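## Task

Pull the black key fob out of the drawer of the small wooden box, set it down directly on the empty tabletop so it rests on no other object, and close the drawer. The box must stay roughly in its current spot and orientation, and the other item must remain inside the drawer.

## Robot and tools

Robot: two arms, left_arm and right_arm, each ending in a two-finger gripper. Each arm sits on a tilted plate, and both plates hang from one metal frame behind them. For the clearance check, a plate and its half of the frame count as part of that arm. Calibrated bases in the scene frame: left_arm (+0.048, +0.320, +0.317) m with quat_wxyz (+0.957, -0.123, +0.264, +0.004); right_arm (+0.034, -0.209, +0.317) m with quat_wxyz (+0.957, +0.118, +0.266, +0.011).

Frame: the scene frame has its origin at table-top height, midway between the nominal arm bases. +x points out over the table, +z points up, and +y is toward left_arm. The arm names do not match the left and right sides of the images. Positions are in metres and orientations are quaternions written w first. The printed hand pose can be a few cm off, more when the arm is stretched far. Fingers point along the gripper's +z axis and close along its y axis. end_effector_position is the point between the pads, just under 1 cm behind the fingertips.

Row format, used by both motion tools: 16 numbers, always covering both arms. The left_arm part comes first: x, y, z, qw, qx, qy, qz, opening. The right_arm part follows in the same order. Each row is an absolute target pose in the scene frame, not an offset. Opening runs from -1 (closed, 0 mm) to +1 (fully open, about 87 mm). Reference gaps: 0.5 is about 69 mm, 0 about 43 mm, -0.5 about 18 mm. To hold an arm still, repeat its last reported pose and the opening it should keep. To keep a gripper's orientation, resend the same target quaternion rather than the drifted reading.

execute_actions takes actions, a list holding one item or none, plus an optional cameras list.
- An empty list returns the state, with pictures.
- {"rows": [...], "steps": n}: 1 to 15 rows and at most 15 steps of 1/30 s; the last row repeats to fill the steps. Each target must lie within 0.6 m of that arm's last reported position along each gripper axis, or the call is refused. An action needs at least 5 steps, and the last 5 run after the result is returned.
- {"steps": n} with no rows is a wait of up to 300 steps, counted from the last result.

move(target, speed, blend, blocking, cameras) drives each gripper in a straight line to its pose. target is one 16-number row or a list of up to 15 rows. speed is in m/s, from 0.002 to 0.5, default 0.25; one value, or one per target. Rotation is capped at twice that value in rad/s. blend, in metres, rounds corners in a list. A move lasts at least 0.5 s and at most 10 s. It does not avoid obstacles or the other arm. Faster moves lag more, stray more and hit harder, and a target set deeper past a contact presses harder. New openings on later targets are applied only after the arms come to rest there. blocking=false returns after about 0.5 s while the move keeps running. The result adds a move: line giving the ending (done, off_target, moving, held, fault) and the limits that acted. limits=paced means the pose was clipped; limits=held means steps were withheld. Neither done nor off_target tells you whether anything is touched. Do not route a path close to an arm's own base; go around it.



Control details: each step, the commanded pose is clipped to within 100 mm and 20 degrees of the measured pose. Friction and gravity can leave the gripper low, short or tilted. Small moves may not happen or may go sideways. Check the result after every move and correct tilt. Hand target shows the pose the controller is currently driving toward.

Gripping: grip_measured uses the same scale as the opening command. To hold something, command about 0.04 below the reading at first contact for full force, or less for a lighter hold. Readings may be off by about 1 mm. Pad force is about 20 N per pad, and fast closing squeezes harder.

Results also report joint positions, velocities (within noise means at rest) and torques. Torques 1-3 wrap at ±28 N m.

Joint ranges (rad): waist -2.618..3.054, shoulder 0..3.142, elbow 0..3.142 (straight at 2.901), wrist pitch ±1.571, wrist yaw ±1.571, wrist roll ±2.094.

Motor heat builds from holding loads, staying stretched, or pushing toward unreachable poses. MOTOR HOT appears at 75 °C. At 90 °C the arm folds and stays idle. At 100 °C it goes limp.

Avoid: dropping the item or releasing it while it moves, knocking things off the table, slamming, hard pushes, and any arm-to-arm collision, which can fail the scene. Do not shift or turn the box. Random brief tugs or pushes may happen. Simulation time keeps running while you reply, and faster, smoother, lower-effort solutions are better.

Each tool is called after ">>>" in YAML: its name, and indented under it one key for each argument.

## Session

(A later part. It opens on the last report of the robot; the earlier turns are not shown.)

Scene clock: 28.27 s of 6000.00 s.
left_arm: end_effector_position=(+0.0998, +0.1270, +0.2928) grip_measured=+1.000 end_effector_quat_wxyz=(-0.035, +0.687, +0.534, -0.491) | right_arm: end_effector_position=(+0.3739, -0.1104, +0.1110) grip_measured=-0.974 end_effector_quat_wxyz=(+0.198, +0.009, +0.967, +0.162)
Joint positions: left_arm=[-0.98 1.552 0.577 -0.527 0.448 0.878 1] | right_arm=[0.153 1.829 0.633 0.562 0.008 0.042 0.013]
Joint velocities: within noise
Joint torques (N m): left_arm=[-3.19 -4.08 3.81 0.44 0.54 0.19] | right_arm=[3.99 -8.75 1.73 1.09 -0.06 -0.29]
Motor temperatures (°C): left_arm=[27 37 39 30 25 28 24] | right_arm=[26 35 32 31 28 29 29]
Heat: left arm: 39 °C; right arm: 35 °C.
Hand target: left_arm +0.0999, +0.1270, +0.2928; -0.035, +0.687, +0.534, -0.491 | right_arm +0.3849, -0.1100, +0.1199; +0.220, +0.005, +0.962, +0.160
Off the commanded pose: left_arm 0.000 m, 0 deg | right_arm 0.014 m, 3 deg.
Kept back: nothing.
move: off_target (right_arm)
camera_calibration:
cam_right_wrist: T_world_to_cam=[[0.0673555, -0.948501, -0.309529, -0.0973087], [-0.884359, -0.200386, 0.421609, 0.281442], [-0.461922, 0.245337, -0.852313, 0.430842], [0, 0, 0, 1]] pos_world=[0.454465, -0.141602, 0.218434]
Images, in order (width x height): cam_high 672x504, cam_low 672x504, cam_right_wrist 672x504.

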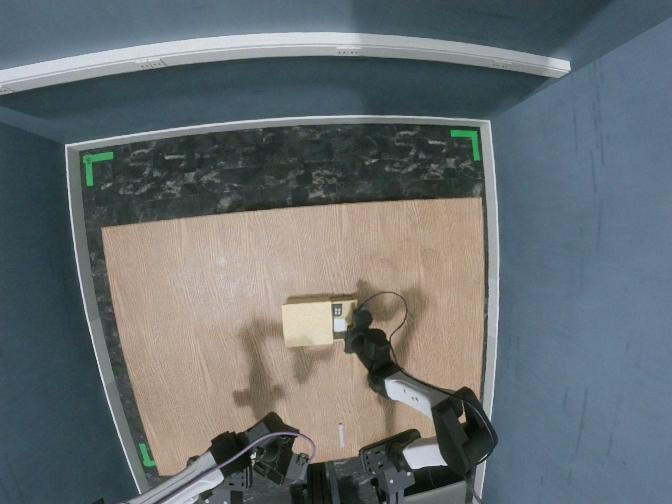

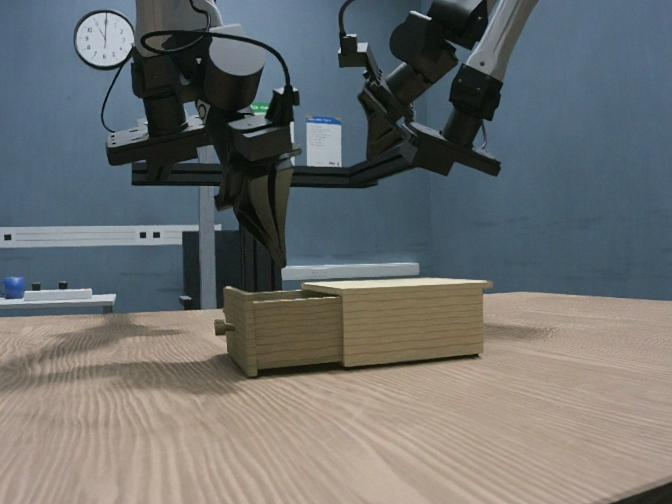

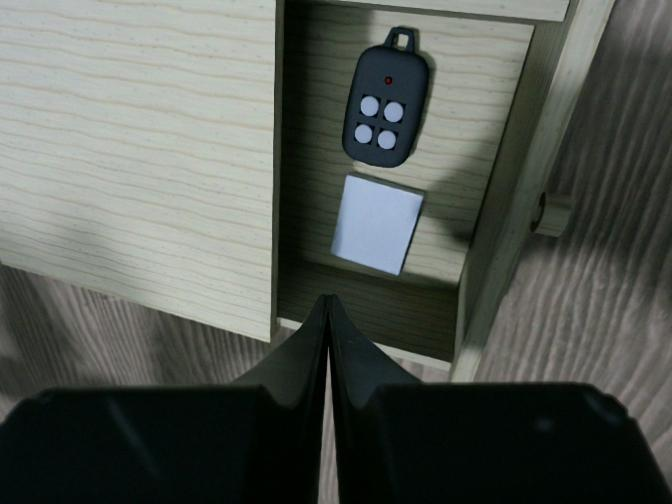

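>>> move:
  target:
    - [0.0998, 0.1270, 0.2928, -0.035, 0.687, 0.534, -0.491, 1.0, 0.394, -0.107, 0.098, 0.2203, 0.0043, 0.9622, 0.16, -1.0]
    - [0.0998, 0.1270, 0.2928, -0.035, 0.687, 0.534, -0.491, 1.0, 0.417, -0.091, 0.049, 0.2203, 0.0043, 0.9622, 0.16, -1.0]
  speed: [0.15, 0.08]
  blend: 0.005
  cameras: ["cam_right_wrist", "cam_low"]

Scene clock: 30.57 s of 6000.00 s.
left_arm: end_effector_position=(+0.0998, +0.1270, +0.2928) grip_measured=+1.000 end_effector_quat_wxyz=(-0.035, +0.687, +0.534, -0.491) | right_arm: end_effector_position=(+0.4137, -0.0887, +0.0538) grip_measured=-0.974 end_effector_quat_wxyz=(+0.215, +0.005, +0.963, +0.161)
Joint positions: left_arm=[-0.98 1.552 0.577 -0.527 0.448 0.878 1] | right_arm=[0.153 2.122 0.873 0.646 0.008 0.03 0.013]
Joint velocities: within noise
Joint torques (N m): left_arm=[-3.25 -4.12 3.82 0.44 0.53 0.18] | right_arm=[2.85 -6.22 2.76 1.14 -0.25 -0.27]
Motor temperatures (°C): left_arm=[27 37 39 30 25 28 24] | right_arm=[26 35 32 31 28 29 29]
Heat: left arm: 39 °C; right arm: 35 °C.
Hand target: left_arm +0.0999, +0.1270, +0.2928; -0.035, +0.687, +0.534, -0.491 | right_arm +0.4169, -0.0911, +0.0492; +0.220, +0.004, +0.962, +0.160
Off the commanded pose: left_arm 0.000 m, 0 deg | right_arm 0.006 m, 1 deg.
Kept back: nothing.
move: done
camera_calibration:
cam_right_wrist: T_world_to_cam=[[0.0783533, -0.94919, -0.304792, -0.102007], [-0.898122, -0.199909, 0.39168, 0.352432], [-0.43271, 0.243051, -0.868152, 0.383752], [0, 0, 0, 1]] pos_world=[0.490573, -0.119641, 0.164023]
Images, in order (width x height): cam_low 672x504, cam_right_wrist 672x504.

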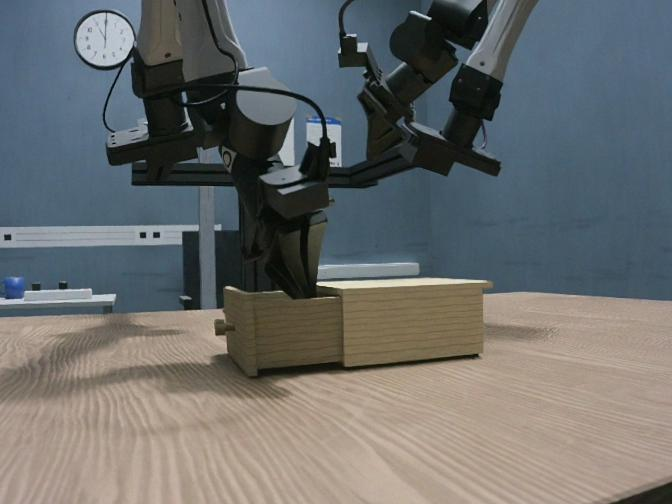

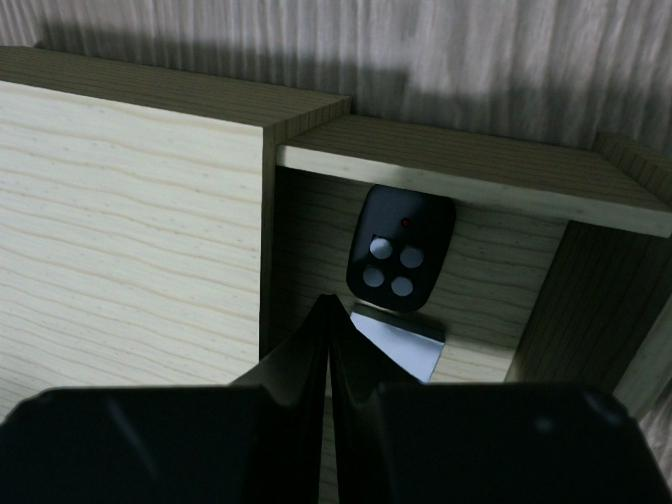

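>>> move:
  target: [0.0998, 0.1270, 0.2928, -0.035, 0.687, 0.534, -0.491, 1.0, 0.430, -0.083, 0.022, 0.2203, 0.0043, 0.9622, 0.16, -1.0]
  speed: 0.06
  cameras: ["cam_right_wrist", "cam_low"]

Scene clock: 31.63 s of 6000.00 s.
left_arm: end_effector_position=(+0.0998, +0.1270, +0.2928) grip_measured=+1.000 end_effector_quat_wxyz=(-0.035, +0.687, +0.534, -0.491) | right_arm: end_effector_position=(+0.4281, -0.0817, +0.0291) grip_measured=-0.974 end_effector_quat_wxyz=(+0.218, +0.005, +0.963, +0.160)
Joint positions: left_arm=[-0.98 1.552 0.577 -0.527 0.448 0.878 1] | right_arm=[0.148 2.231 0.985 0.649 0.006 0.024 0.013]
Joint velocities: within noise
Joint torques (N m): left_arm=[-3.23 -4.08 3.82 0.43 0.54 0.19] | right_arm=[3.18 -6.04 3.62 1.07 -0.25 -0.22]
Motor temperatures (°C): left_arm=[27 37 39 30 25 28 24] | right_arm=[26 35 32 31 28 29 29]
Heat: left arm: 39 °C; right arm: 35 °C.
Hand target: left_arm +0.0999, +0.1270, +0.2928; -0.035, +0.687, +0.534, -0.491 | right_arm +0.4297, -0.0831, +0.0222; +0.220, +0.004, +0.962, +0.160
Off the commanded pose: left_arm 0.000 m, 0 deg | right_arm 0.007 m, 0 deg.
Kept back: nothing.
move: done
camera_calibration:
cam_right_wrist: T_world_to_cam=[[0.0803892, -0.949788, -0.302392, -0.105027], [-0.90084, -0.199082, 0.385816, 0.3778], [-0.426645, 0.241391, -0.87161, 0.364177], [0, 0, 0, 1]] pos_world=[0.504154, -0.11245, 0.1399]
Images, in order (width x height): cam_low 672x504, cam_right_wrist 672x504.

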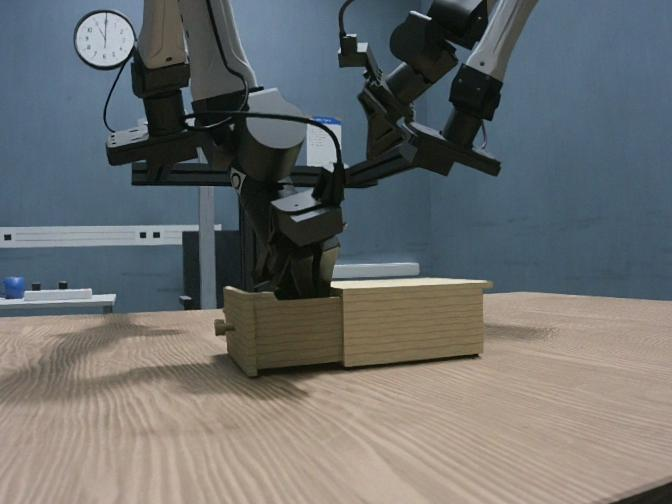

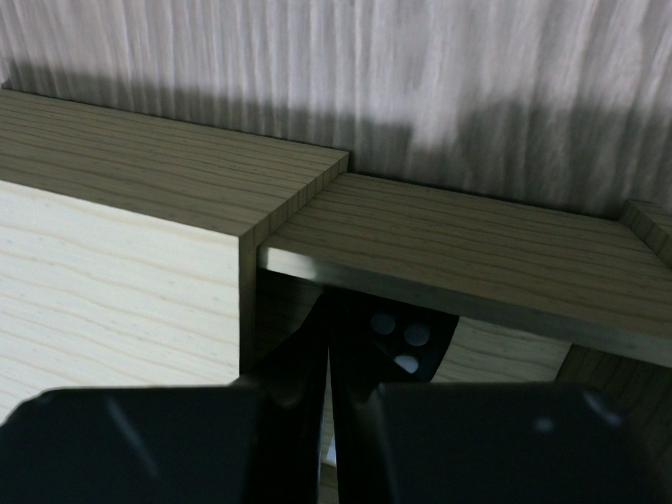

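>>> zoom_image:
  camera: "cam_right_wrist"
  region: [220, 230, 500, 430]

Scaled by 1.800 from the camera's 672x504 image, which has a finer 960x720 frame.

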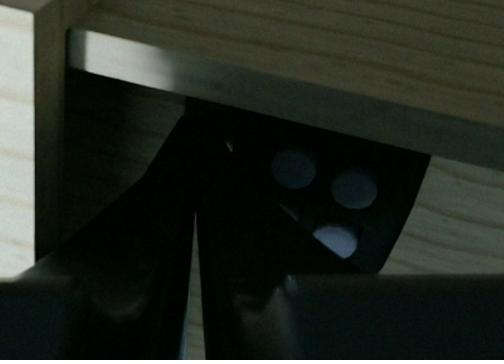

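>>> move:
  target:
    - [0.0998, 0.1270, 0.2928, -0.035, 0.687, 0.534, -0.491, 1.0, 0.430, -0.082, 0.017, 0.2203, 0.0043, 0.9622, 0.16, -1.0]
    - [0.0998, 0.1270, 0.2928, -0.035, 0.687, 0.534, -0.491, 1.0, 0.430, -0.107, 0.018, 0.2203, 0.0043, 0.9622, 0.16, -1.0]
  speed: 0.06
  cameras: ["cam_right_wrist", "cam_low"]

Scene clock: 32.73 s of 6000.00 s.
left_arm: end_effector_position=(+0.0998, +0.1270, +0.2928) grip_measured=+1.000 end_effector_quat_wxyz=(-0.035, +0.687, +0.534, -0.491) | right_arm: end_effector_position=(+0.4302, -0.0855, +0.0286) grip_measured=-0.974 end_effector_quat_wxyz=(+0.220, +0.003, +0.956, +0.196)
Joint positions: left_arm=[-0.98 1.552 0.577 -0.527 0.448 0.878 1] | right_arm=[0.103 2.232 0.988 0.655 -0.104 0.011 0.013]
Joint velocities: within noise
Joint torques (N m): left_arm=[-3.18 -4.11 3.85 0.44 0.55 0.19] | right_arm=[1.17 -7.42 1.76 0.98 0.26 -0.51]
Motor temperatures (°C): left_arm=[27 37 39 30 25 28 24] | right_arm=[26 35 32 32 28 29 29]
Heat: left arm: 39 °C; right arm: 35 °C.
Hand target: left_arm +0.0999, +0.1270, +0.2928; -0.035, +0.687, +0.534, -0.491 | right_arm +0.4295, -0.1069, +0.0188; +0.220, +0.004, +0.962, +0.160
Off the commanded pose: left_arm 0.000 m, 0 deg | right_arm 0.024 m, 4 deg.
Kept back: nothing.
move: off_target (right_arm)
camera_calibration:
cam_right_wrist: T_world_to_cam=[[0.100123, -0.924416, -0.368009, -0.113381], [-0.899891, -0.241922, 0.362863, 0.375734], [-0.424466, 0.294837, -0.856096, 0.368776], [0, 0, 0, 1]] pos_world=[0.506005, -0.122641, 0.137642]
Images, in order (width x height): cam_low 672x504, cam_right_wrist 672x504.

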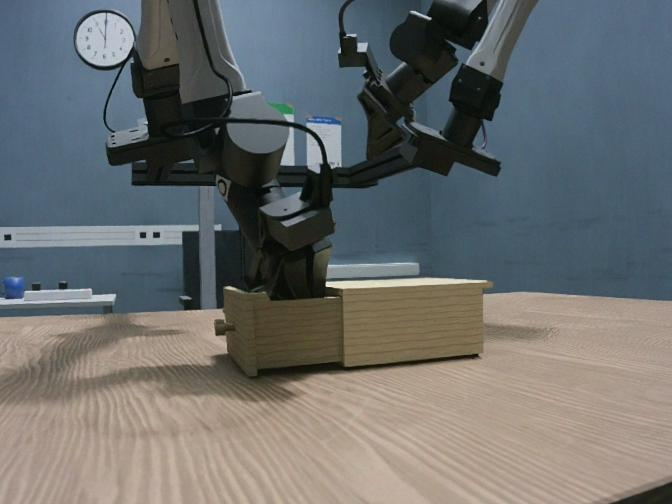

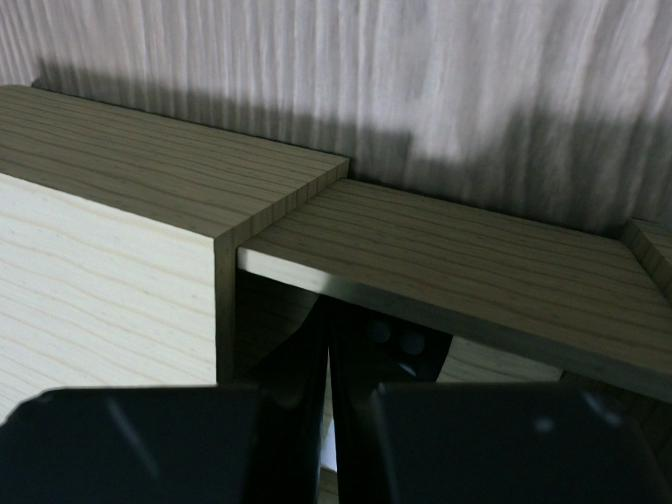

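>>> move:
  target: [0.0998, 0.1270, 0.2928, -0.035, 0.687, 0.534, -0.491, 1.0, 0.430, -0.115, 0.027, 0.2203, 0.0043, 0.9622, 0.16, -1.0]
  speed: 0.06
  cameras: ["cam_right_wrist", "cam_low"]

Scene clock: 33.73 s of 6000.00 s.
left_arm: end_effector_position=(+0.0998, +0.1270, +0.2928) grip_measured=+1.000 end_effector_quat_wxyz=(-0.035, +0.687, +0.534, -0.491) | right_arm: end_effector_position=(+0.4284, -0.0925, +0.0284) grip_measured=-0.974 end_effector_quat_wxyz=(+0.221, +0.003, +0.956, +0.195)
Joint positions: left_arm=[-0.98 1.552 0.577 -0.527 0.448 0.878 1] | right_arm=[0.086 2.226 0.974 0.663 -0.116 0 0.013]
Joint velocities: within noise
Joint torques (N m): left_arm=[-3.18 -4.1 3.85 0.43 0.55 0.18] | right_arm=[1.35 -9.94 0.62 0.77 0.25 -0.44]
Motor temperatures (°C): left_arm=[27 37 39 30 25 28 24] | right_arm=[26 35 32 32 28 29 29]
Heat: left arm: 39 °C; right arm: 35 °C.
Hand target: left_arm +0.0999, +0.1270, +0.2928; -0.035, +0.687, +0.534, -0.491 | right_arm +0.4297, -0.1145, +0.0270; +0.220, +0.004, +0.962, +0.161
Off the commanded pose: left_arm 0.000 m, 0 deg | right_arm 0.023 m, 4 deg.
Kept back: nothing.
move: off_target (right_arm)
camera_calibration:
cam_right_wrist: T_world_to_cam=[[0.100721, -0.925187, -0.365903, -0.120137], [-0.900674, -0.241028, 0.361513, 0.373025], [-0.42266, 0.293147, -0.857568, 0.368978], [0, 0, 0, 1]] pos_world=[0.504027, -0.129405, 0.137611]
Images, in order (width x height): cam_low 672x504, cam_right_wrist 672x504.

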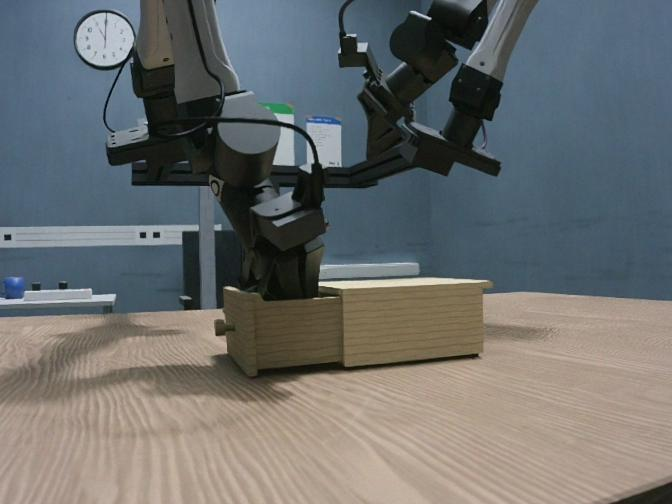

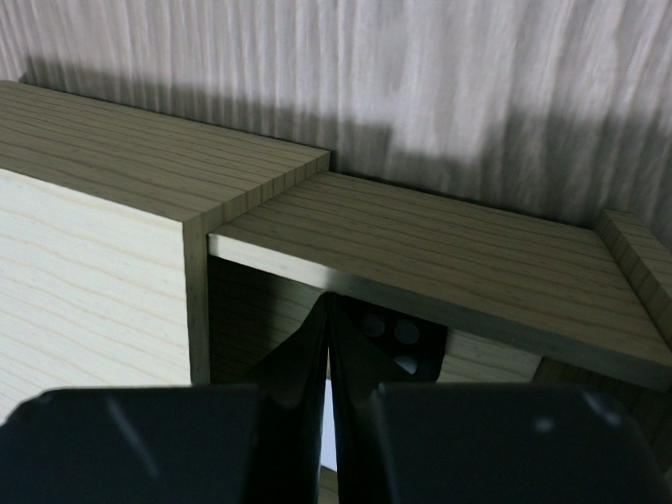

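>>> move:
  target: [0.0998, 0.1270, 0.2928, -0.035, 0.687, 0.534, -0.491, 1.0, 0.430, -0.133, 0.028, 0.2203, 0.0043, 0.9622, 0.16, -1.0]
  speed: 0.06
  cameras: ["cam_right_wrist", "cam_low"]

Scene clock: 36.70 s of 6000.00 s.
left_arm: end_effector_position=(+0.0998, +0.1270, +0.2928) grip_measured=+1.000 end_effector_quat_wxyz=(-0.035, +0.687, +0.534, -0.491) | right_arm: end_effector_position=(+0.4273, -0.1059, +0.0280) grip_measured=-0.974 end_effector_quat_wxyz=(+0.221, +0.003, +0.955, +0.196)
Joint positions: left_arm=[-0.98 1.552 0.577 -0.527 0.448 0.878 1] | right_arm=[0.051 2.212 0.961 0.659 -0.147 -0.019 0.013]
Joint velocities: within noise
Joint torques (N m): left_arm=[-3.18 -4.11 3.82 0.43 0.54 0.19] | right_arm=[0.1 -10.52 0.91 0.65 0.19 -0.54]
Motor temperatures (°C): left_arm=[27 37 39 30 25 28 24] | right_arm=[26 36 31 31 28 29 29]
Heat: left arm: 39 °C; right arm: 36 °C.
Hand target: left_arm +0.0999, +0.1270, +0.2928; -0.035, +0.687, +0.534, -0.491 | right_arm +0.4296, -0.1323, +0.0278; +0.220, +0.004, +0.962, +0.160
Off the commanded pose: left_arm 0.000 m, 0 deg | right_arm 0.027 m, 4 deg.
Kept back: nothing.
move: off_target (right_arm)
camera_calibration:
cam_right_wrist: T_world_to_cam=[[0.100516, -0.924584, -0.367478, -0.13237], [-0.900454, -0.241634, 0.361658, 0.368697], [-0.423178, 0.294545, -0.856833, 0.372515], [0, 0, 0, 1]] pos_world=[0.50294, -0.14302, 0.137198]
Images, in order (width x height): cam_low 672x504, cam_right_wrist 672x504.

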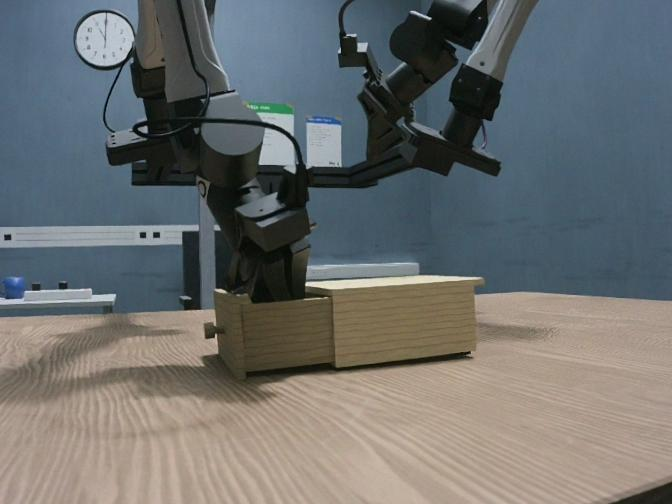

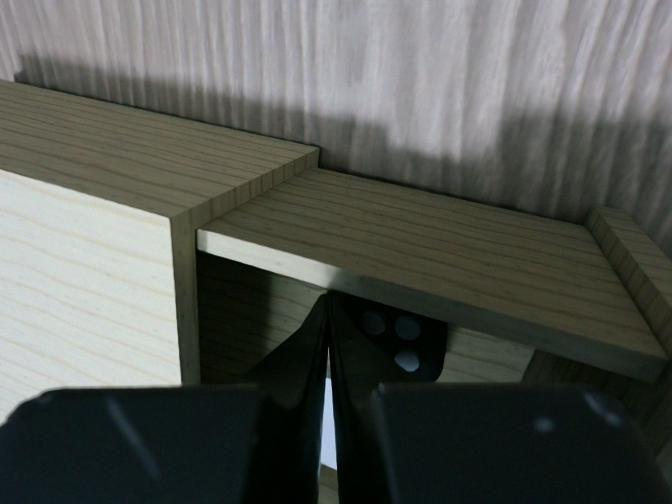

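>>> move:
  target:
    - [0.0998, 0.1270, 0.2928, -0.035, 0.687, 0.534, -0.491, 1.0, 0.425, -0.110, 0.05, 0.2203, 0.0043, 0.9622, 0.16, -1.0]
    - [0.0998, 0.1270, 0.2928, -0.035, 0.687, 0.534, -0.491, 1.0, 0.385, -0.125, 0.110, 0.2164, 0.0, 0.9763, 0.0, 0.0]
  speed: [0.1, 0.25]
  blend: 0.01
  cameras: ["cam_right_wrist", "cam_high"]

Scene clock: 39.27 s of 6000.00 s.
left_arm: end_effector_position=(+0.0998, +0.1270, +0.2928) grip_measured=+1.000 end_effector_quat_wxyz=(-0.035, +0.687, +0.534, -0.491) | right_arm: end_effector_position=(+0.3772, -0.1255, +0.0995) grip_measured=+0.000 end_effector_quat_wxyz=(+0.204, -0.007, +0.979, +0.000)
Joint positions: left_arm=[-0.98 1.552 0.577 -0.527 0.448 0.878 1] | right_arm=[0.283 1.909 0.689 0.561 0.425 0.027 0.5]
Joint velocities: within noise
Joint torques (N m): left_arm=[-3.23 -4.12 3.82 0.43 0.54 0.2] | right_arm=[4.7 -9.66 1.83 0.81 0.09 -0.01]
Motor temperatures (°C): left_arm=[27 37 39 30 25 28 24] | right_arm=[26 36 31 31 28 29 29]
Heat: left arm: 39 °C; right arm: 36 °C.
Hand target: left_arm +0.0999, +0.1270, +0.2928; -0.035, +0.687, +0.534, -0.491 | right_arm +0.3850, -0.1250, +0.1096; +0.217, +0.000, +0.976, +0.000
Off the commanded pose: left_arm 0.000 m, 0 deg | right_arm 0.013 m, 2 deg.
Kept back: nothing.
move: off_target (right_arm); target 2's new opening was sent with right_arm's hand 0.013 m and 2 deg from that target
camera_calibration:
cam_right_wrist: T_world_to_cam=[[0.0334451, -0.999385, 0.0105743, -0.140855], [-0.892295, -0.0250919, 0.450755, 0.308208], [-0.450212, -0.0245109, -0.892585, 0.392041], [0, 0, 0, 1]] pos_world=[0.456225, -0.123426, 0.212493]
Images, in order (width x height): cam_high 672x504, cam_right_wrist 672x504.

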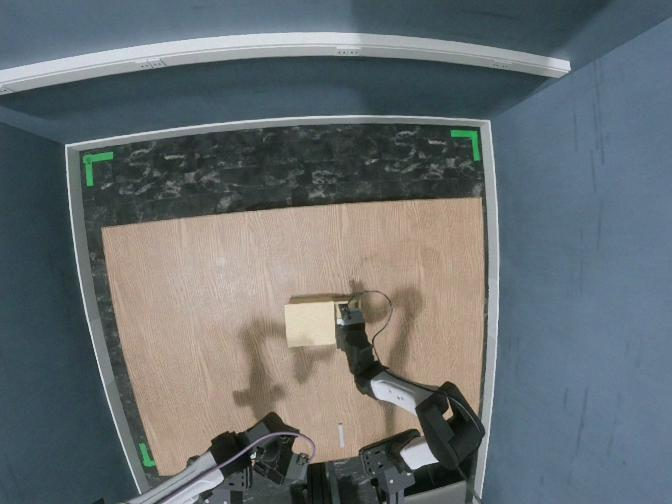

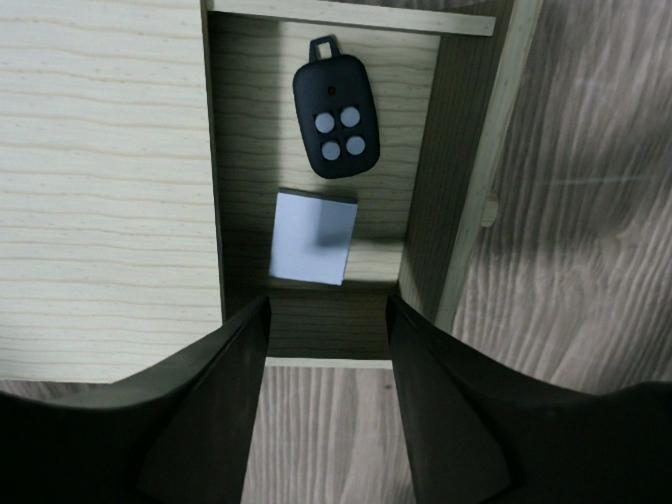

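>>> move:
  target:
    - [0.0998, 0.1270, 0.2928, -0.035, 0.687, 0.534, -0.491, 1.0, 0.402, -0.133, 0.091, 0.2156, -0.0851, 0.9726, 0.0189, 0.0]
    - [0.0998, 0.1270, 0.2928, -0.035, 0.687, 0.534, -0.491, 1.0, 0.4205, -0.130, 0.047, 0.2156, -0.0851, 0.9726, 0.0189, 0.0]
  speed: [0.15, 0.1]
  blend: 0.005
  cameras: ["cam_right_wrist"]

Scene clock: 41.90 s of 6000.00 s.
left_arm: end_effector_position=(+0.0998, +0.1270, +0.2928) grip_measured=+1.000 end_effector_quat_wxyz=(-0.035, +0.687, +0.534, -0.491) | right_arm: end_effector_position=(+0.4172, -0.1284, +0.0519) grip_measured=+0.000 end_effector_quat_wxyz=(+0.211, -0.085, +0.974, +0.018)
Joint positions: left_arm=[-0.98 1.552 0.577 -0.527 0.448 0.878 1] | right_arm=[0.19 2.105 0.894 0.585 0.281 -0.181 0.5]
Joint velocities: within noise
Joint torques (N m): left_arm=[-3.21 -4.07 3.82 0.43 0.55 0.19] | right_arm=[2.89 -6.28 3.08 1.06 -0.16 -0.23]
Motor temperatures (°C): left_arm=[27 37 39 30 25 28 24] | right_arm=[26 36 31 31 28 29 29]
Heat: left arm: 39 °C; right arm: 36 °C.
Hand target: left_arm +0.0999, +0.1270, +0.2928; -0.035, +0.687, +0.534, -0.491 | right_arm +0.4203, -0.1300, +0.0471; +0.215, -0.085, +0.973, +0.019
Off the commanded pose: left_arm 0.000 m, 0 deg | right_arm 0.006 m, 1 deg.
Kept back: nothing.
move: done
camera_calibration:
cam_right_wrist: T_world_to_cam=[[0.191736, -0.981417, 0.00762369, -0.208161], [-0.883721, -0.16926, 0.436335, 0.344033], [-0.426937, -0.0903985, -0.899752, 0.34972], [0, 0, 0, 1]] pos_world=[0.493249, -0.114447, 0.166134]
Images, in order (width x height): cam_right_wrist 672x504.

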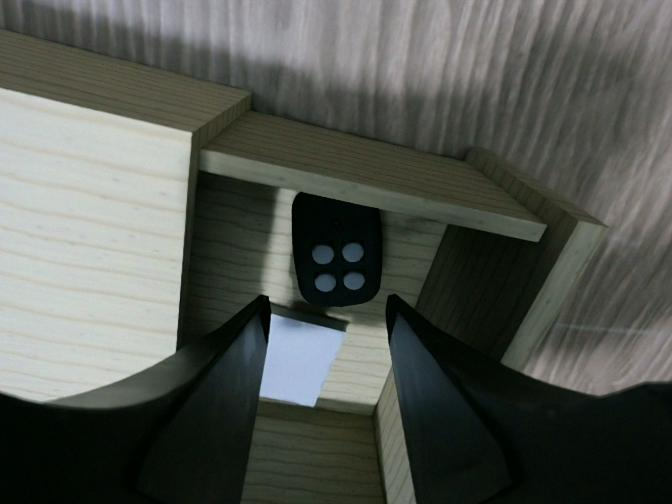

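>>> move:
  target: [0.0998, 0.1270, 0.2928, -0.035, 0.687, 0.534, -0.491, 1.0, 0.4305, -0.131, 0.024, 0.2156, -0.0851, 0.9726, 0.0189, 0.0]
  speed: 0.06
  cameras: ["cam_right_wrist", "cam_low"]

Scene clock: 42.93 s of 6000.00 s.
left_arm: end_effector_position=(+0.0998, +0.1270, +0.2928) grip_measured=+1.000 end_effector_quat_wxyz=(-0.035, +0.687, +0.534, -0.491) | right_arm: end_effector_position=(+0.4274, -0.1290, +0.0345) grip_measured=-0.001 end_effector_quat_wxyz=(+0.213, -0.082, +0.974, +0.017)
Joint positions: left_arm=[-0.98 1.552 0.577 -0.527 0.448 0.878 1] | right_arm=[0.171 2.176 0.964 0.593 0.268 -0.189 0.499]
Joint velocities: within noise
Joint torques (N m): left_arm=[-3.25 -4.07 3.85 0.44 0.54 0.2] | right_arm=[2.39 -5.27 4.53 1.08 -0.26 -0.37]
Motor temperatures (°C): left_arm=[27 37 39 30 25 28 24] | right_arm=[26 36 31 32 28 29 29]
Heat: left arm: 39 °C; right arm: 36 °C.
Hand target: left_arm +0.0999, +0.1270, +0.2928; -0.035, +0.687, +0.534, -0.491 | right_arm +0.4302, -0.1312, +0.0246; +0.216, -0.085, +0.973, +0.019
Off the commanded pose: left_arm 0.000 m, 0 deg | right_arm 0.011 m, 1 deg.
Kept back: nothing.
move: off_target (right_arm)
camera_calibration:
cam_right_wrist: T_world_to_cam=[[0.185404, -0.982624, 0.00869555, -0.208031], [-0.886305, -0.163396, 0.43332, 0.362453], [-0.424369, -0.088046, -0.901198, 0.337512], [0, 0, 0, 1]] pos_world=[0.503043, -0.115477, 0.148916]
Images, in order (width x height): cam_low 672x504, cam_right_wrist 672x504.

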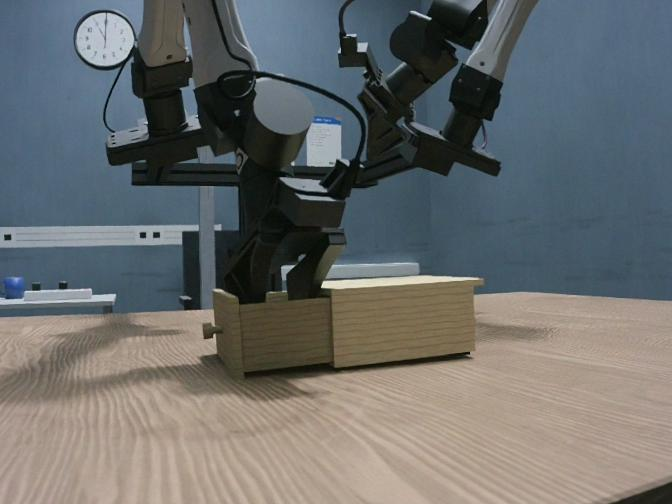

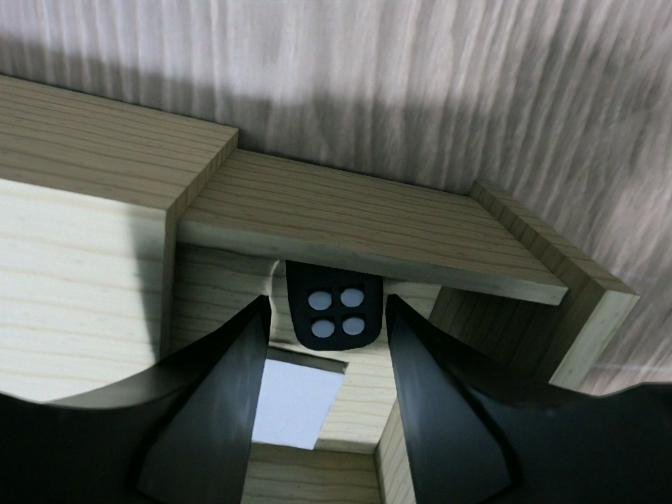

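>>> move:
  target: [0.0998, 0.1270, 0.2928, -0.035, 0.687, 0.534, -0.491, 1.0, 0.4325, -0.131, 0.019, 0.2156, -0.0851, 0.9726, 0.0189, 0.0]
  speed: 0.06
  cameras: ["cam_right_wrist"]

>>> zoom_image:
  camera: "cam_right_wrist"
  region: [180, 220, 480, 420]

Scene clock: 44.00 s of 6000.00 s.
left_arm: end_effector_position=(+0.0998, +0.1270, +0.2928) grip_measured=+1.000 end_effector_quat_wxyz=(-0.035, +0.687, +0.534, -0.491) | right_arm: end_effector_position=(+0.4304, -0.1296, +0.0320) grip_measured=-0.002 end_effector_quat_wxyz=(+0.214, -0.079, +0.973, +0.015)
Joint positions: left_arm=[-0.98 1.552 0.577 -0.527 0.448 0.878 1] | right_arm=[0.168 2.187 0.979 0.593 0.272 -0.188 0.499]
Joint velocities: within noise
Joint torques (N m): left_arm=[-3.19 -4.07 3.81 0.43 0.53 0.2] | right_arm=[2.35 -4.81 4.82 1.09 -0.33 -0.41]
Motor temperatures (°C): left_arm=[27 37 39 30 25 28 24] | right_arm=[26 36 31 32 28 29 29]
Heat: left arm: 39 °C; right arm: 36 °C.
Hand target: left_arm +0.0999, +0.1270, +0.2928; -0.035, +0.687, +0.534, -0.491 | right_arm +0.4320, -0.1312, +0.0197; +0.216, -0.085, +0.973, +0.019
Off the commanded pose: left_arm 0.000 m, 0 deg | right_arm 0.013 m, 1 deg.
Kept back: nothing.
move: off_target (right_arm)
camera_calibration:
cam_right_wrist: T_world_to_cam=[[0.179914, -0.983602, 0.0125945, -0.207035], [-0.888445, -0.156986, 0.431302, 0.367927], [-0.422252, -0.0887867, -0.90212, 0.335539], [0, 0, 0, 1]] pos_world=[0.505813, -0.11609, 0.146616]
Images, in order (width x height): cam_right_wrist 672x504.

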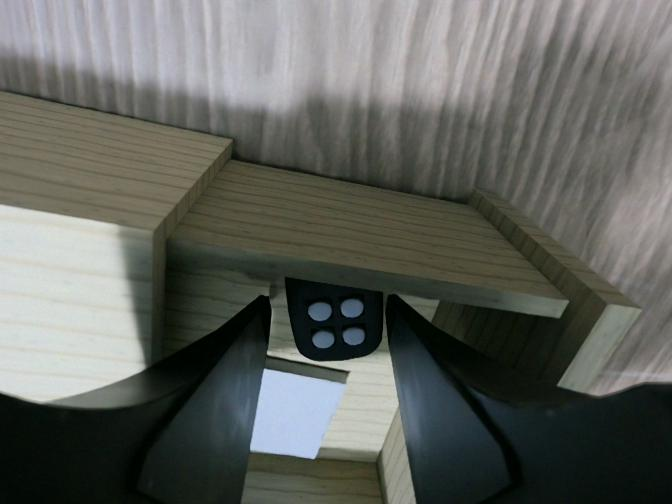

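Scaled by 1.680 from the camera's 672x504 image, which has a finer 960x720 frame.

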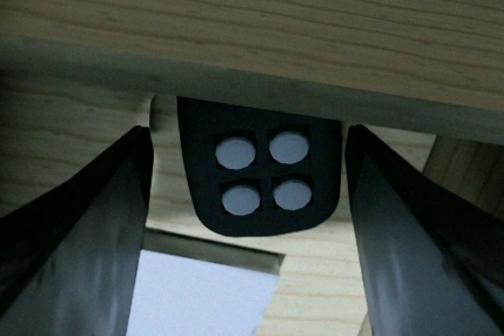

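>>> move:
  target:
    - [0.0998, 0.1270, 0.2928, -0.035, 0.687, 0.534, -0.491, 1.0, 0.4325, -0.134, 0.018, 0.2156, -0.0851, 0.9726, 0.0189, 0.0]
    - [0.0998, 0.1270, 0.2928, -0.035, 0.687, 0.534, -0.491, 1.0, 0.4325, -0.134, 0.018, 0.2156, -0.0851, 0.9726, 0.0189, -0.15]
    - [0.0998, 0.1270, 0.2928, -0.035, 0.687, 0.534, -0.491, 1.0, 0.4325, -0.134, 0.018, 0.2156, -0.0851, 0.9726, 0.0189, -0.3]
  speed: 0.06
  cameras: ["cam_right_wrist"]

>>> zoom_image:
  camera: "cam_right_wrist"
  region: [180, 220, 480, 420]

Scene clock: 46.70 s of 6000.00 s.
left_arm: end_effector_position=(+0.0998, +0.1270, +0.2928) grip_measured=+1.000 end_effector_quat_wxyz=(-0.035, +0.687, +0.534, -0.491) | right_arm: end_effector_position=(+0.4328, -0.1290, +0.0275) grip_measured=-0.170 end_effector_quat_wxyz=(+0.217, -0.087, +0.972, +0.021)
Joint positions: left_arm=[-0.98 1.552 0.577 -0.527 0.448 0.878 1] | right_arm=[0.16 2.203 0.993 0.599 0.248 -0.206 0.415]
Joint velocities: within noise
Joint torques (N m): left_arm=[-3.22 -4.11 3.84 0.43 0.54 0.19] | right_arm=[2.28 -5.79 3.38 1.09 -0.17 -0.27]
Motor temperatures (°C): left_arm=[27 37 39 30 25 28 24] | right_arm=[26 36 31 32 28 29 29]
Heat: left arm: 39 °C; right arm: 36 °C.
Hand target: left_arm +0.0999, +0.1270, +0.2928; -0.035, +0.687, +0.534, -0.491 | right_arm +0.4321, -0.1342, +0.0183; +0.215, -0.085, +0.973, +0.019
Off the commanded pose: left_arm 0.000 m, 0 deg | right_arm 0.011 m, 0 deg.
Kept back: nothing.
move: off_target (right_arm); target 2's new opening was sent with right_arm's hand 0.015 m and 1 deg from that target; target 3's new opening was sent with right_arm's hand 0.011 m and 0 deg from that target
camera_calibration:
cam_right_wrist: T_world_to_cam=[[0.1972, -0.980355, 0.00410255, -0.213722], [-0.887339, -0.176707, 0.425915, 0.369189], [-0.416823, -0.0876307, -0.904754, 0.330436], [0, 0, 0, 1]] pos_world=[0.507475, -0.115329, 0.142596]
Images, in order (width x height): cam_right_wrist 672x504.

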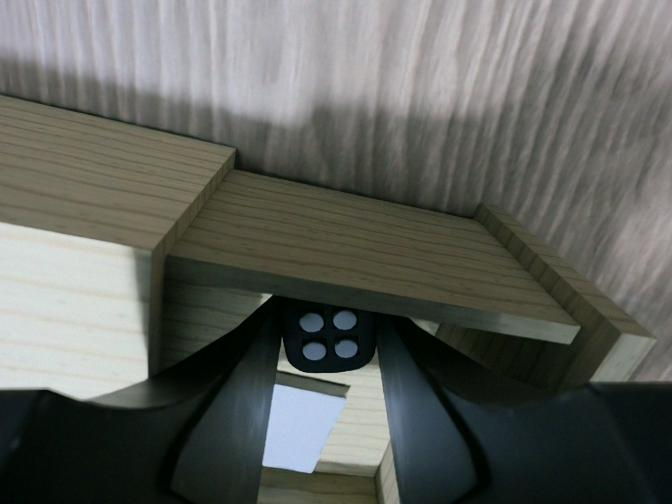

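Scaled by 1.680 from the camera's 672x504 image, which has a finer 960x720 frame.

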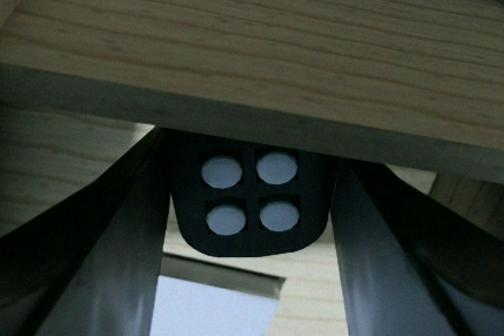

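>>> move:
  target:
    - [0.0998, 0.1270, 0.2928, -0.035, 0.687, 0.534, -0.491, 1.0, 0.408, -0.134, 0.075, 0.2156, -0.0851, 0.9726, 0.0189, -0.3]
    - [0.0998, 0.1270, 0.2928, -0.035, 0.687, 0.534, -0.491, 1.0, 0.405, -0.137, 0.135, 0.2156, -0.0851, 0.9726, 0.0189, -0.3]
  speed: 0.12
  blend: 0.01
  cameras: ["cam_right_wrist", "cam_high", "cam_low"]

Scene clock: 48.77 s of 6000.00 s.
left_arm: end_effector_position=(+0.0998, +0.1270, +0.2928) grip_measured=+1.000 end_effector_quat_wxyz=(-0.035, +0.687, +0.534, -0.491) | right_arm: end_effector_position=(+0.4005, -0.1379, +0.1250) grip_measured=-0.170 end_effector_quat_wxyz=(+0.206, -0.090, +0.974, +0.019)
Joint positions: left_arm=[-0.98 1.552 0.577 -0.527 0.448 0.878 1] | right_arm=[0.243 1.782 0.735 0.399 0.321 -0.154 0.415]
Joint velocities: within noise
Joint torques (N m): left_arm=[-3.19 -4.05 3.82 0.44 0.54 0.2] | right_arm=[4.53 -9.58 2.55 0.82 0.07 -0.04]
Motor temperatures (°C): left_arm=[27 37 39 30 25 27 24] | right_arm=[26 36 31 32 28 29 29]
Heat: left arm: 39 °C; right arm: 36 °C.
Hand target: left_arm +0.0999, +0.1270, +0.2928; -0.035, +0.687, +0.534, -0.491 | right_arm +0.4050, -0.1369, +0.1346; +0.216, -0.085, +0.973, +0.019
Off the commanded pose: left_arm 0.000 m, 0 deg | right_arm 0.011 m, 1 deg.
Kept back: nothing.
move: off_target (right_arm)
camera_calibration:
cam_right_wrist: T_world_to_cam=[[0.202666, -0.979225, 0.00670997, -0.218789], [-0.876961, -0.178444, 0.446202, 0.29052], [-0.435735, -0.0963145, -0.894907, 0.409523], [0, 0, 0, 1]] pos_world=[0.477559, -0.122959, 0.238323]
Images, in order (width x height): cam_high 672x504, cam_low 672x504, cam_right_wrist 672x504.

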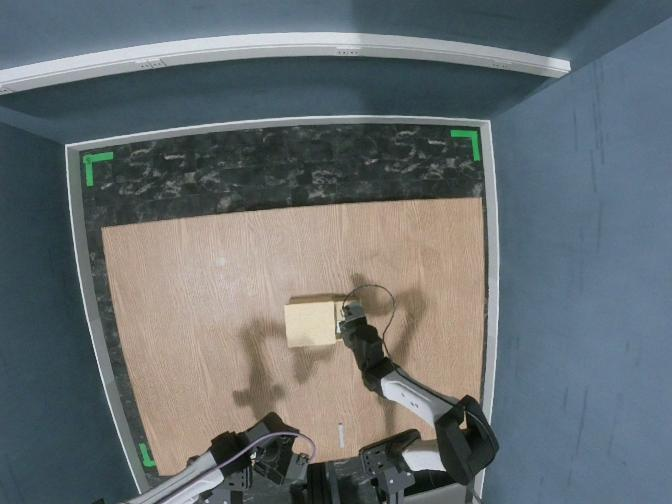

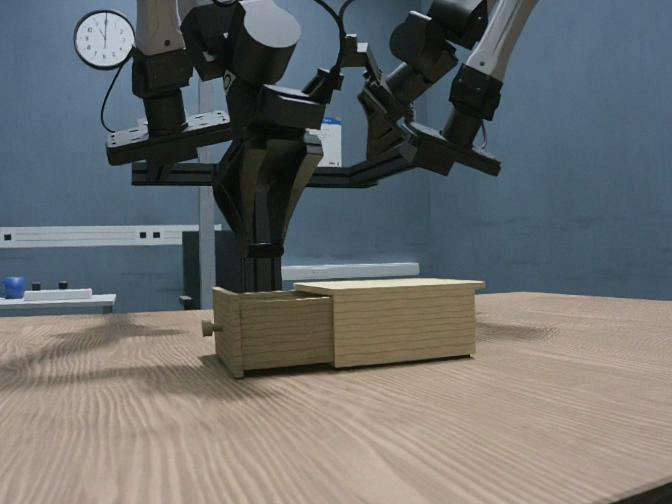

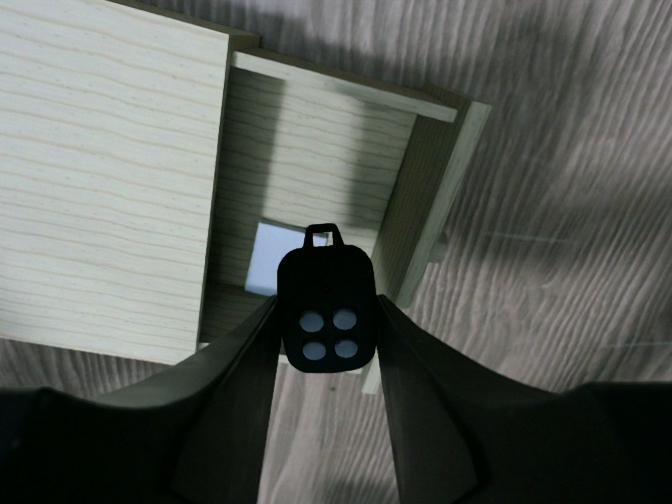

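>>> move:
  target:
    - [0.0998, 0.1270, 0.2928, -0.035, 0.687, 0.534, -0.491, 1.0, 0.40, -0.33, 0.12, 0.2156, -0.0851, 0.9726, 0.0189, -0.3]
    - [0.0998, 0.1270, 0.2928, -0.035, 0.687, 0.534, -0.491, 1.0, 0.40, -0.335, 0.035, 0.2156, -0.0851, 0.9726, 0.0189, -0.3]
  speed: [0.25, 0.12]
  blend: 0.03
  cameras: ["cam_right_wrist", "cam_low"]

Scene clock: 51.17 s of 6000.00 s.
left_arm: end_effector_position=(+0.0998, +0.1270, +0.2928) grip_measured=+1.000 end_effector_quat_wxyz=(-0.035, +0.687, +0.534, -0.491) | right_arm: end_effector_position=(+0.3950, -0.3311, +0.0381) grip_measured=-0.170 end_effector_quat_wxyz=(+0.206, -0.082, +0.975, +0.021)
Joint positions: left_arm=[-0.98 1.552 0.577 -0.527 0.448 0.878 1] | right_arm=[-0.395 2.009 0.871 0.515 -0.199 -0.513 0.415]
Joint velocities: within noise
Joint torques (N m): left_arm=[-3.25 -4.08 3.81 0.44 0.55 0.18] | right_arm=[-0.29 -6.71 3.3 0.94 -0.27 -0.26]
Motor temperatures (°C): left_arm=[27 37 39 30 25 27 23] | right_arm=[26 37 31 32 28 29 29]
Heat: left arm: 39 °C; right arm: 37 °C.
Hand target: left_arm +0.0999, +0.1270, +0.2928; -0.035, +0.687, +0.534, -0.491 | right_arm +0.3998, -0.3349, +0.0352; +0.215, -0.085, +0.973, +0.019
Off the commanded pose: left_arm 0.000 m, 0 deg | right_arm 0.007 m, 1 deg.
Kept back: nothing.
move: done
camera_calibration:
cam_right_wrist: T_world_to_cam=[[0.187033, -0.982354, 0.000325074, -0.400905], [-0.880055, -0.167409, 0.444385, 0.294907], [-0.436488, -0.0834008, -0.895836, 0.315418], [0, 0, 0, 1]] pos_world=[0.472193, -0.318155, 0.151641]
Images, in order (width x height): cam_low 672x504, cam_right_wrist 672x504.

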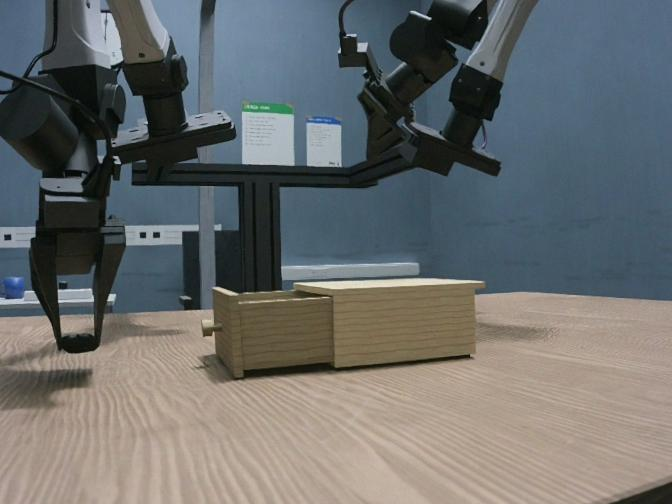

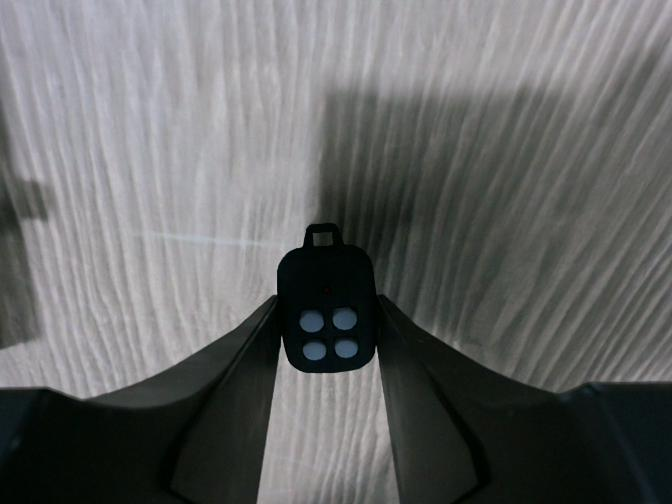

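>>> move:
  target: [0.0998, 0.1270, 0.2928, -0.035, 0.687, 0.534, -0.491, 1.0, 0.40, -0.335, 0.014, 0.2156, -0.0851, 0.9726, 0.0189, -0.3]
  speed: 0.05
  cameras: ["cam_right_wrist", "cam_low"]

>>> zoom_image:
  camera: "cam_low"
  region: [10, 250, 210, 430]

Scene clock: 52.33 s of 6000.00 s.
left_arm: end_effector_position=(+0.0998, +0.1270, +0.2928) grip_measured=+1.000 end_effector_quat_wxyz=(-0.035, +0.687, +0.534, -0.491) | right_arm: end_effector_position=(+0.3982, -0.3317, +0.0179) grip_measured=-0.170 end_effector_quat_wxyz=(+0.209, -0.082, +0.974, +0.020)
Joint positions: left_arm=[-0.98 1.552 0.577 -0.527 0.448 0.878 1] | right_arm=[-0.395 2.095 0.921 0.558 -0.201 -0.513 0.415]
Joint velocities: within noise
Joint torques (N m): left_arm=[-3.18 -4.08 3.81 0.43 0.54 0.2] | right_arm=[-0.35 -6.57 2.63 0.98 -0.28 -0.25]
Motor temperatures (°C): left_arm=[27 37 39 30 25 27 23] | right_arm=[26 37 31 32 28 29 29]
Heat: left arm: 39 °C; right arm: 37 °C.
Hand target: left_arm +0.0999, +0.1270, +0.2928; -0.035, +0.687, +0.534, -0.491 | right_arm +0.3998, -0.3349, +0.0141; +0.215, -0.085, +0.973, +0.019
Off the commanded pose: left_arm 0.000 m, 0 deg | right_arm 0.005 m, 1 deg.
Kept back: nothing.
move: done
camera_calibration:
cam_right_wrist: T_world_to_cam=[[0.187986, -0.982167, 0.00301423, -0.4025], [-0.882599, -0.167581, 0.439245, 0.307636], [-0.430907, -0.0852323, -0.898362, 0.29586], [0, 0, 0, 1]] pos_world=[0.474672, -0.318552, 0.131875]
Images, in order (width x height): cam_low 672x504, cam_right_wrist 672x504.

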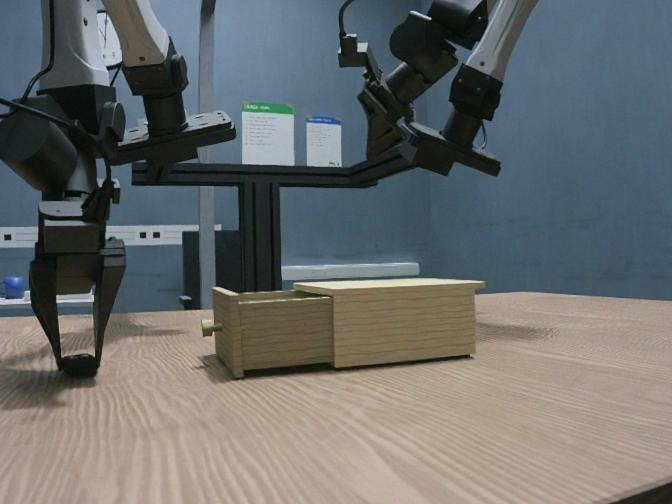

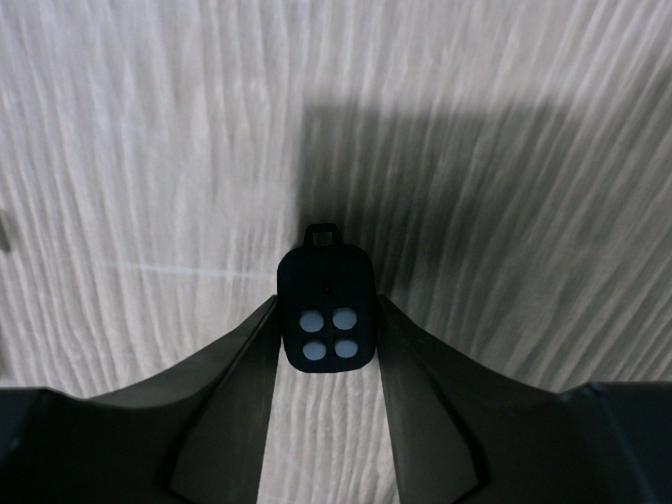

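Scaled by 2.520 from the camera's 672x504 image, which has a finer 960x720 frame.

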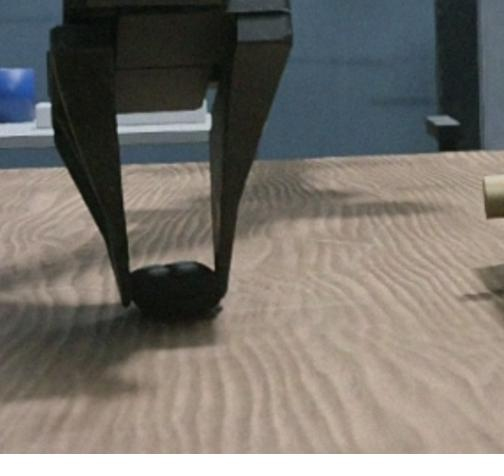

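>>> move:
  target: [0.0998, 0.1270, 0.2928, -0.035, 0.687, 0.534, -0.491, 1.0, 0.40, -0.335, 0.006, 0.2156, -0.0851, 0.9726, 0.0189, -0.3]
  speed: 0.03
  cameras: ["cam_low"]

>>> zoom_image:
  camera: "cam_low"
  region: [10, 250, 210, 430]

Scene clock: 53.27 s of 6000.00 s.
left_arm: end_effector_position=(+0.0998, +0.1270, +0.2928) grip_measured=+1.000 end_effector_quat_wxyz=(-0.035, +0.687, +0.534, -0.491) | right_arm: end_effector_position=(+0.3987, -0.3318, +0.0152) grip_measured=-0.170 end_effector_quat_wxyz=(+0.210, -0.082, +0.974, +0.019)
Joint positions: left_arm=[-0.98 1.552 0.577 -0.527 0.448 0.878 1] | right_arm=[-0.395 2.107 0.928 0.564 -0.201 -0.513 0.415]
Joint velocities: within noise
Joint torques (N m): left_arm=[-3.26 -4.11 3.81 0.43 0.54 0.19] | right_arm=[-0.47 -5.09 3.56 1.12 -0.28 -0.21]
Motor temperatures (°C): left_arm=[27 37 39 30 25 27 23] | right_arm=[26 37 31 32 28 29 29]
Heat: left arm: 39 °C; right arm: 37 °C.
Hand target: left_arm +0.0999, +0.1270, +0.2928; -0.035, +0.687, +0.534, -0.491 | right_arm +0.3998, -0.3349, +0.0065; +0.215, -0.085, +0.973, +0.019
Off the commanded pose: left_arm 0.000 m, 0 deg | right_arm 0.010 m, 1 deg.
Kept back: nothing.
move: done
Images, in order (width x height): cam_low 672x504.

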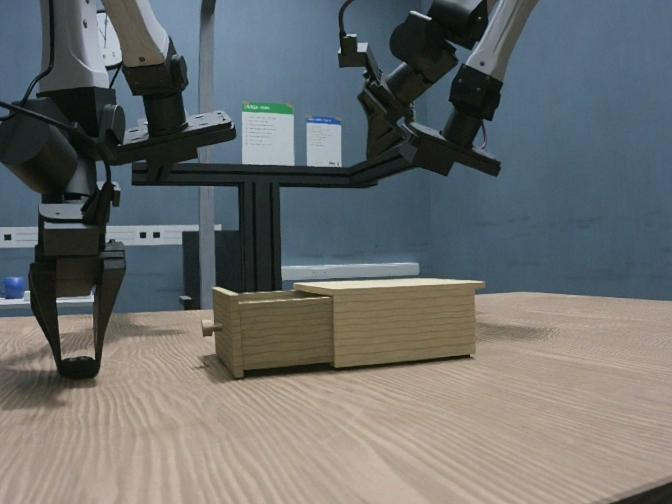

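Scaled by 2.520 from the camera's 672x504 image, which has a finer 960x720 frame.

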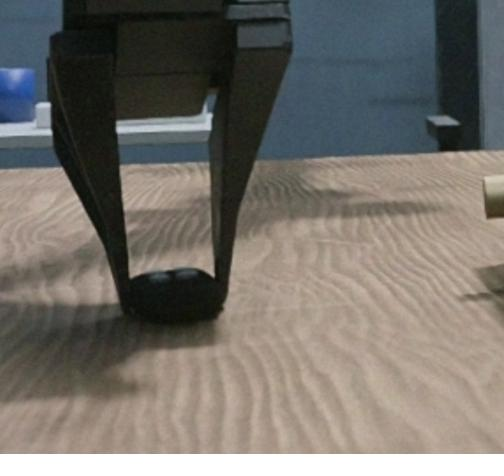

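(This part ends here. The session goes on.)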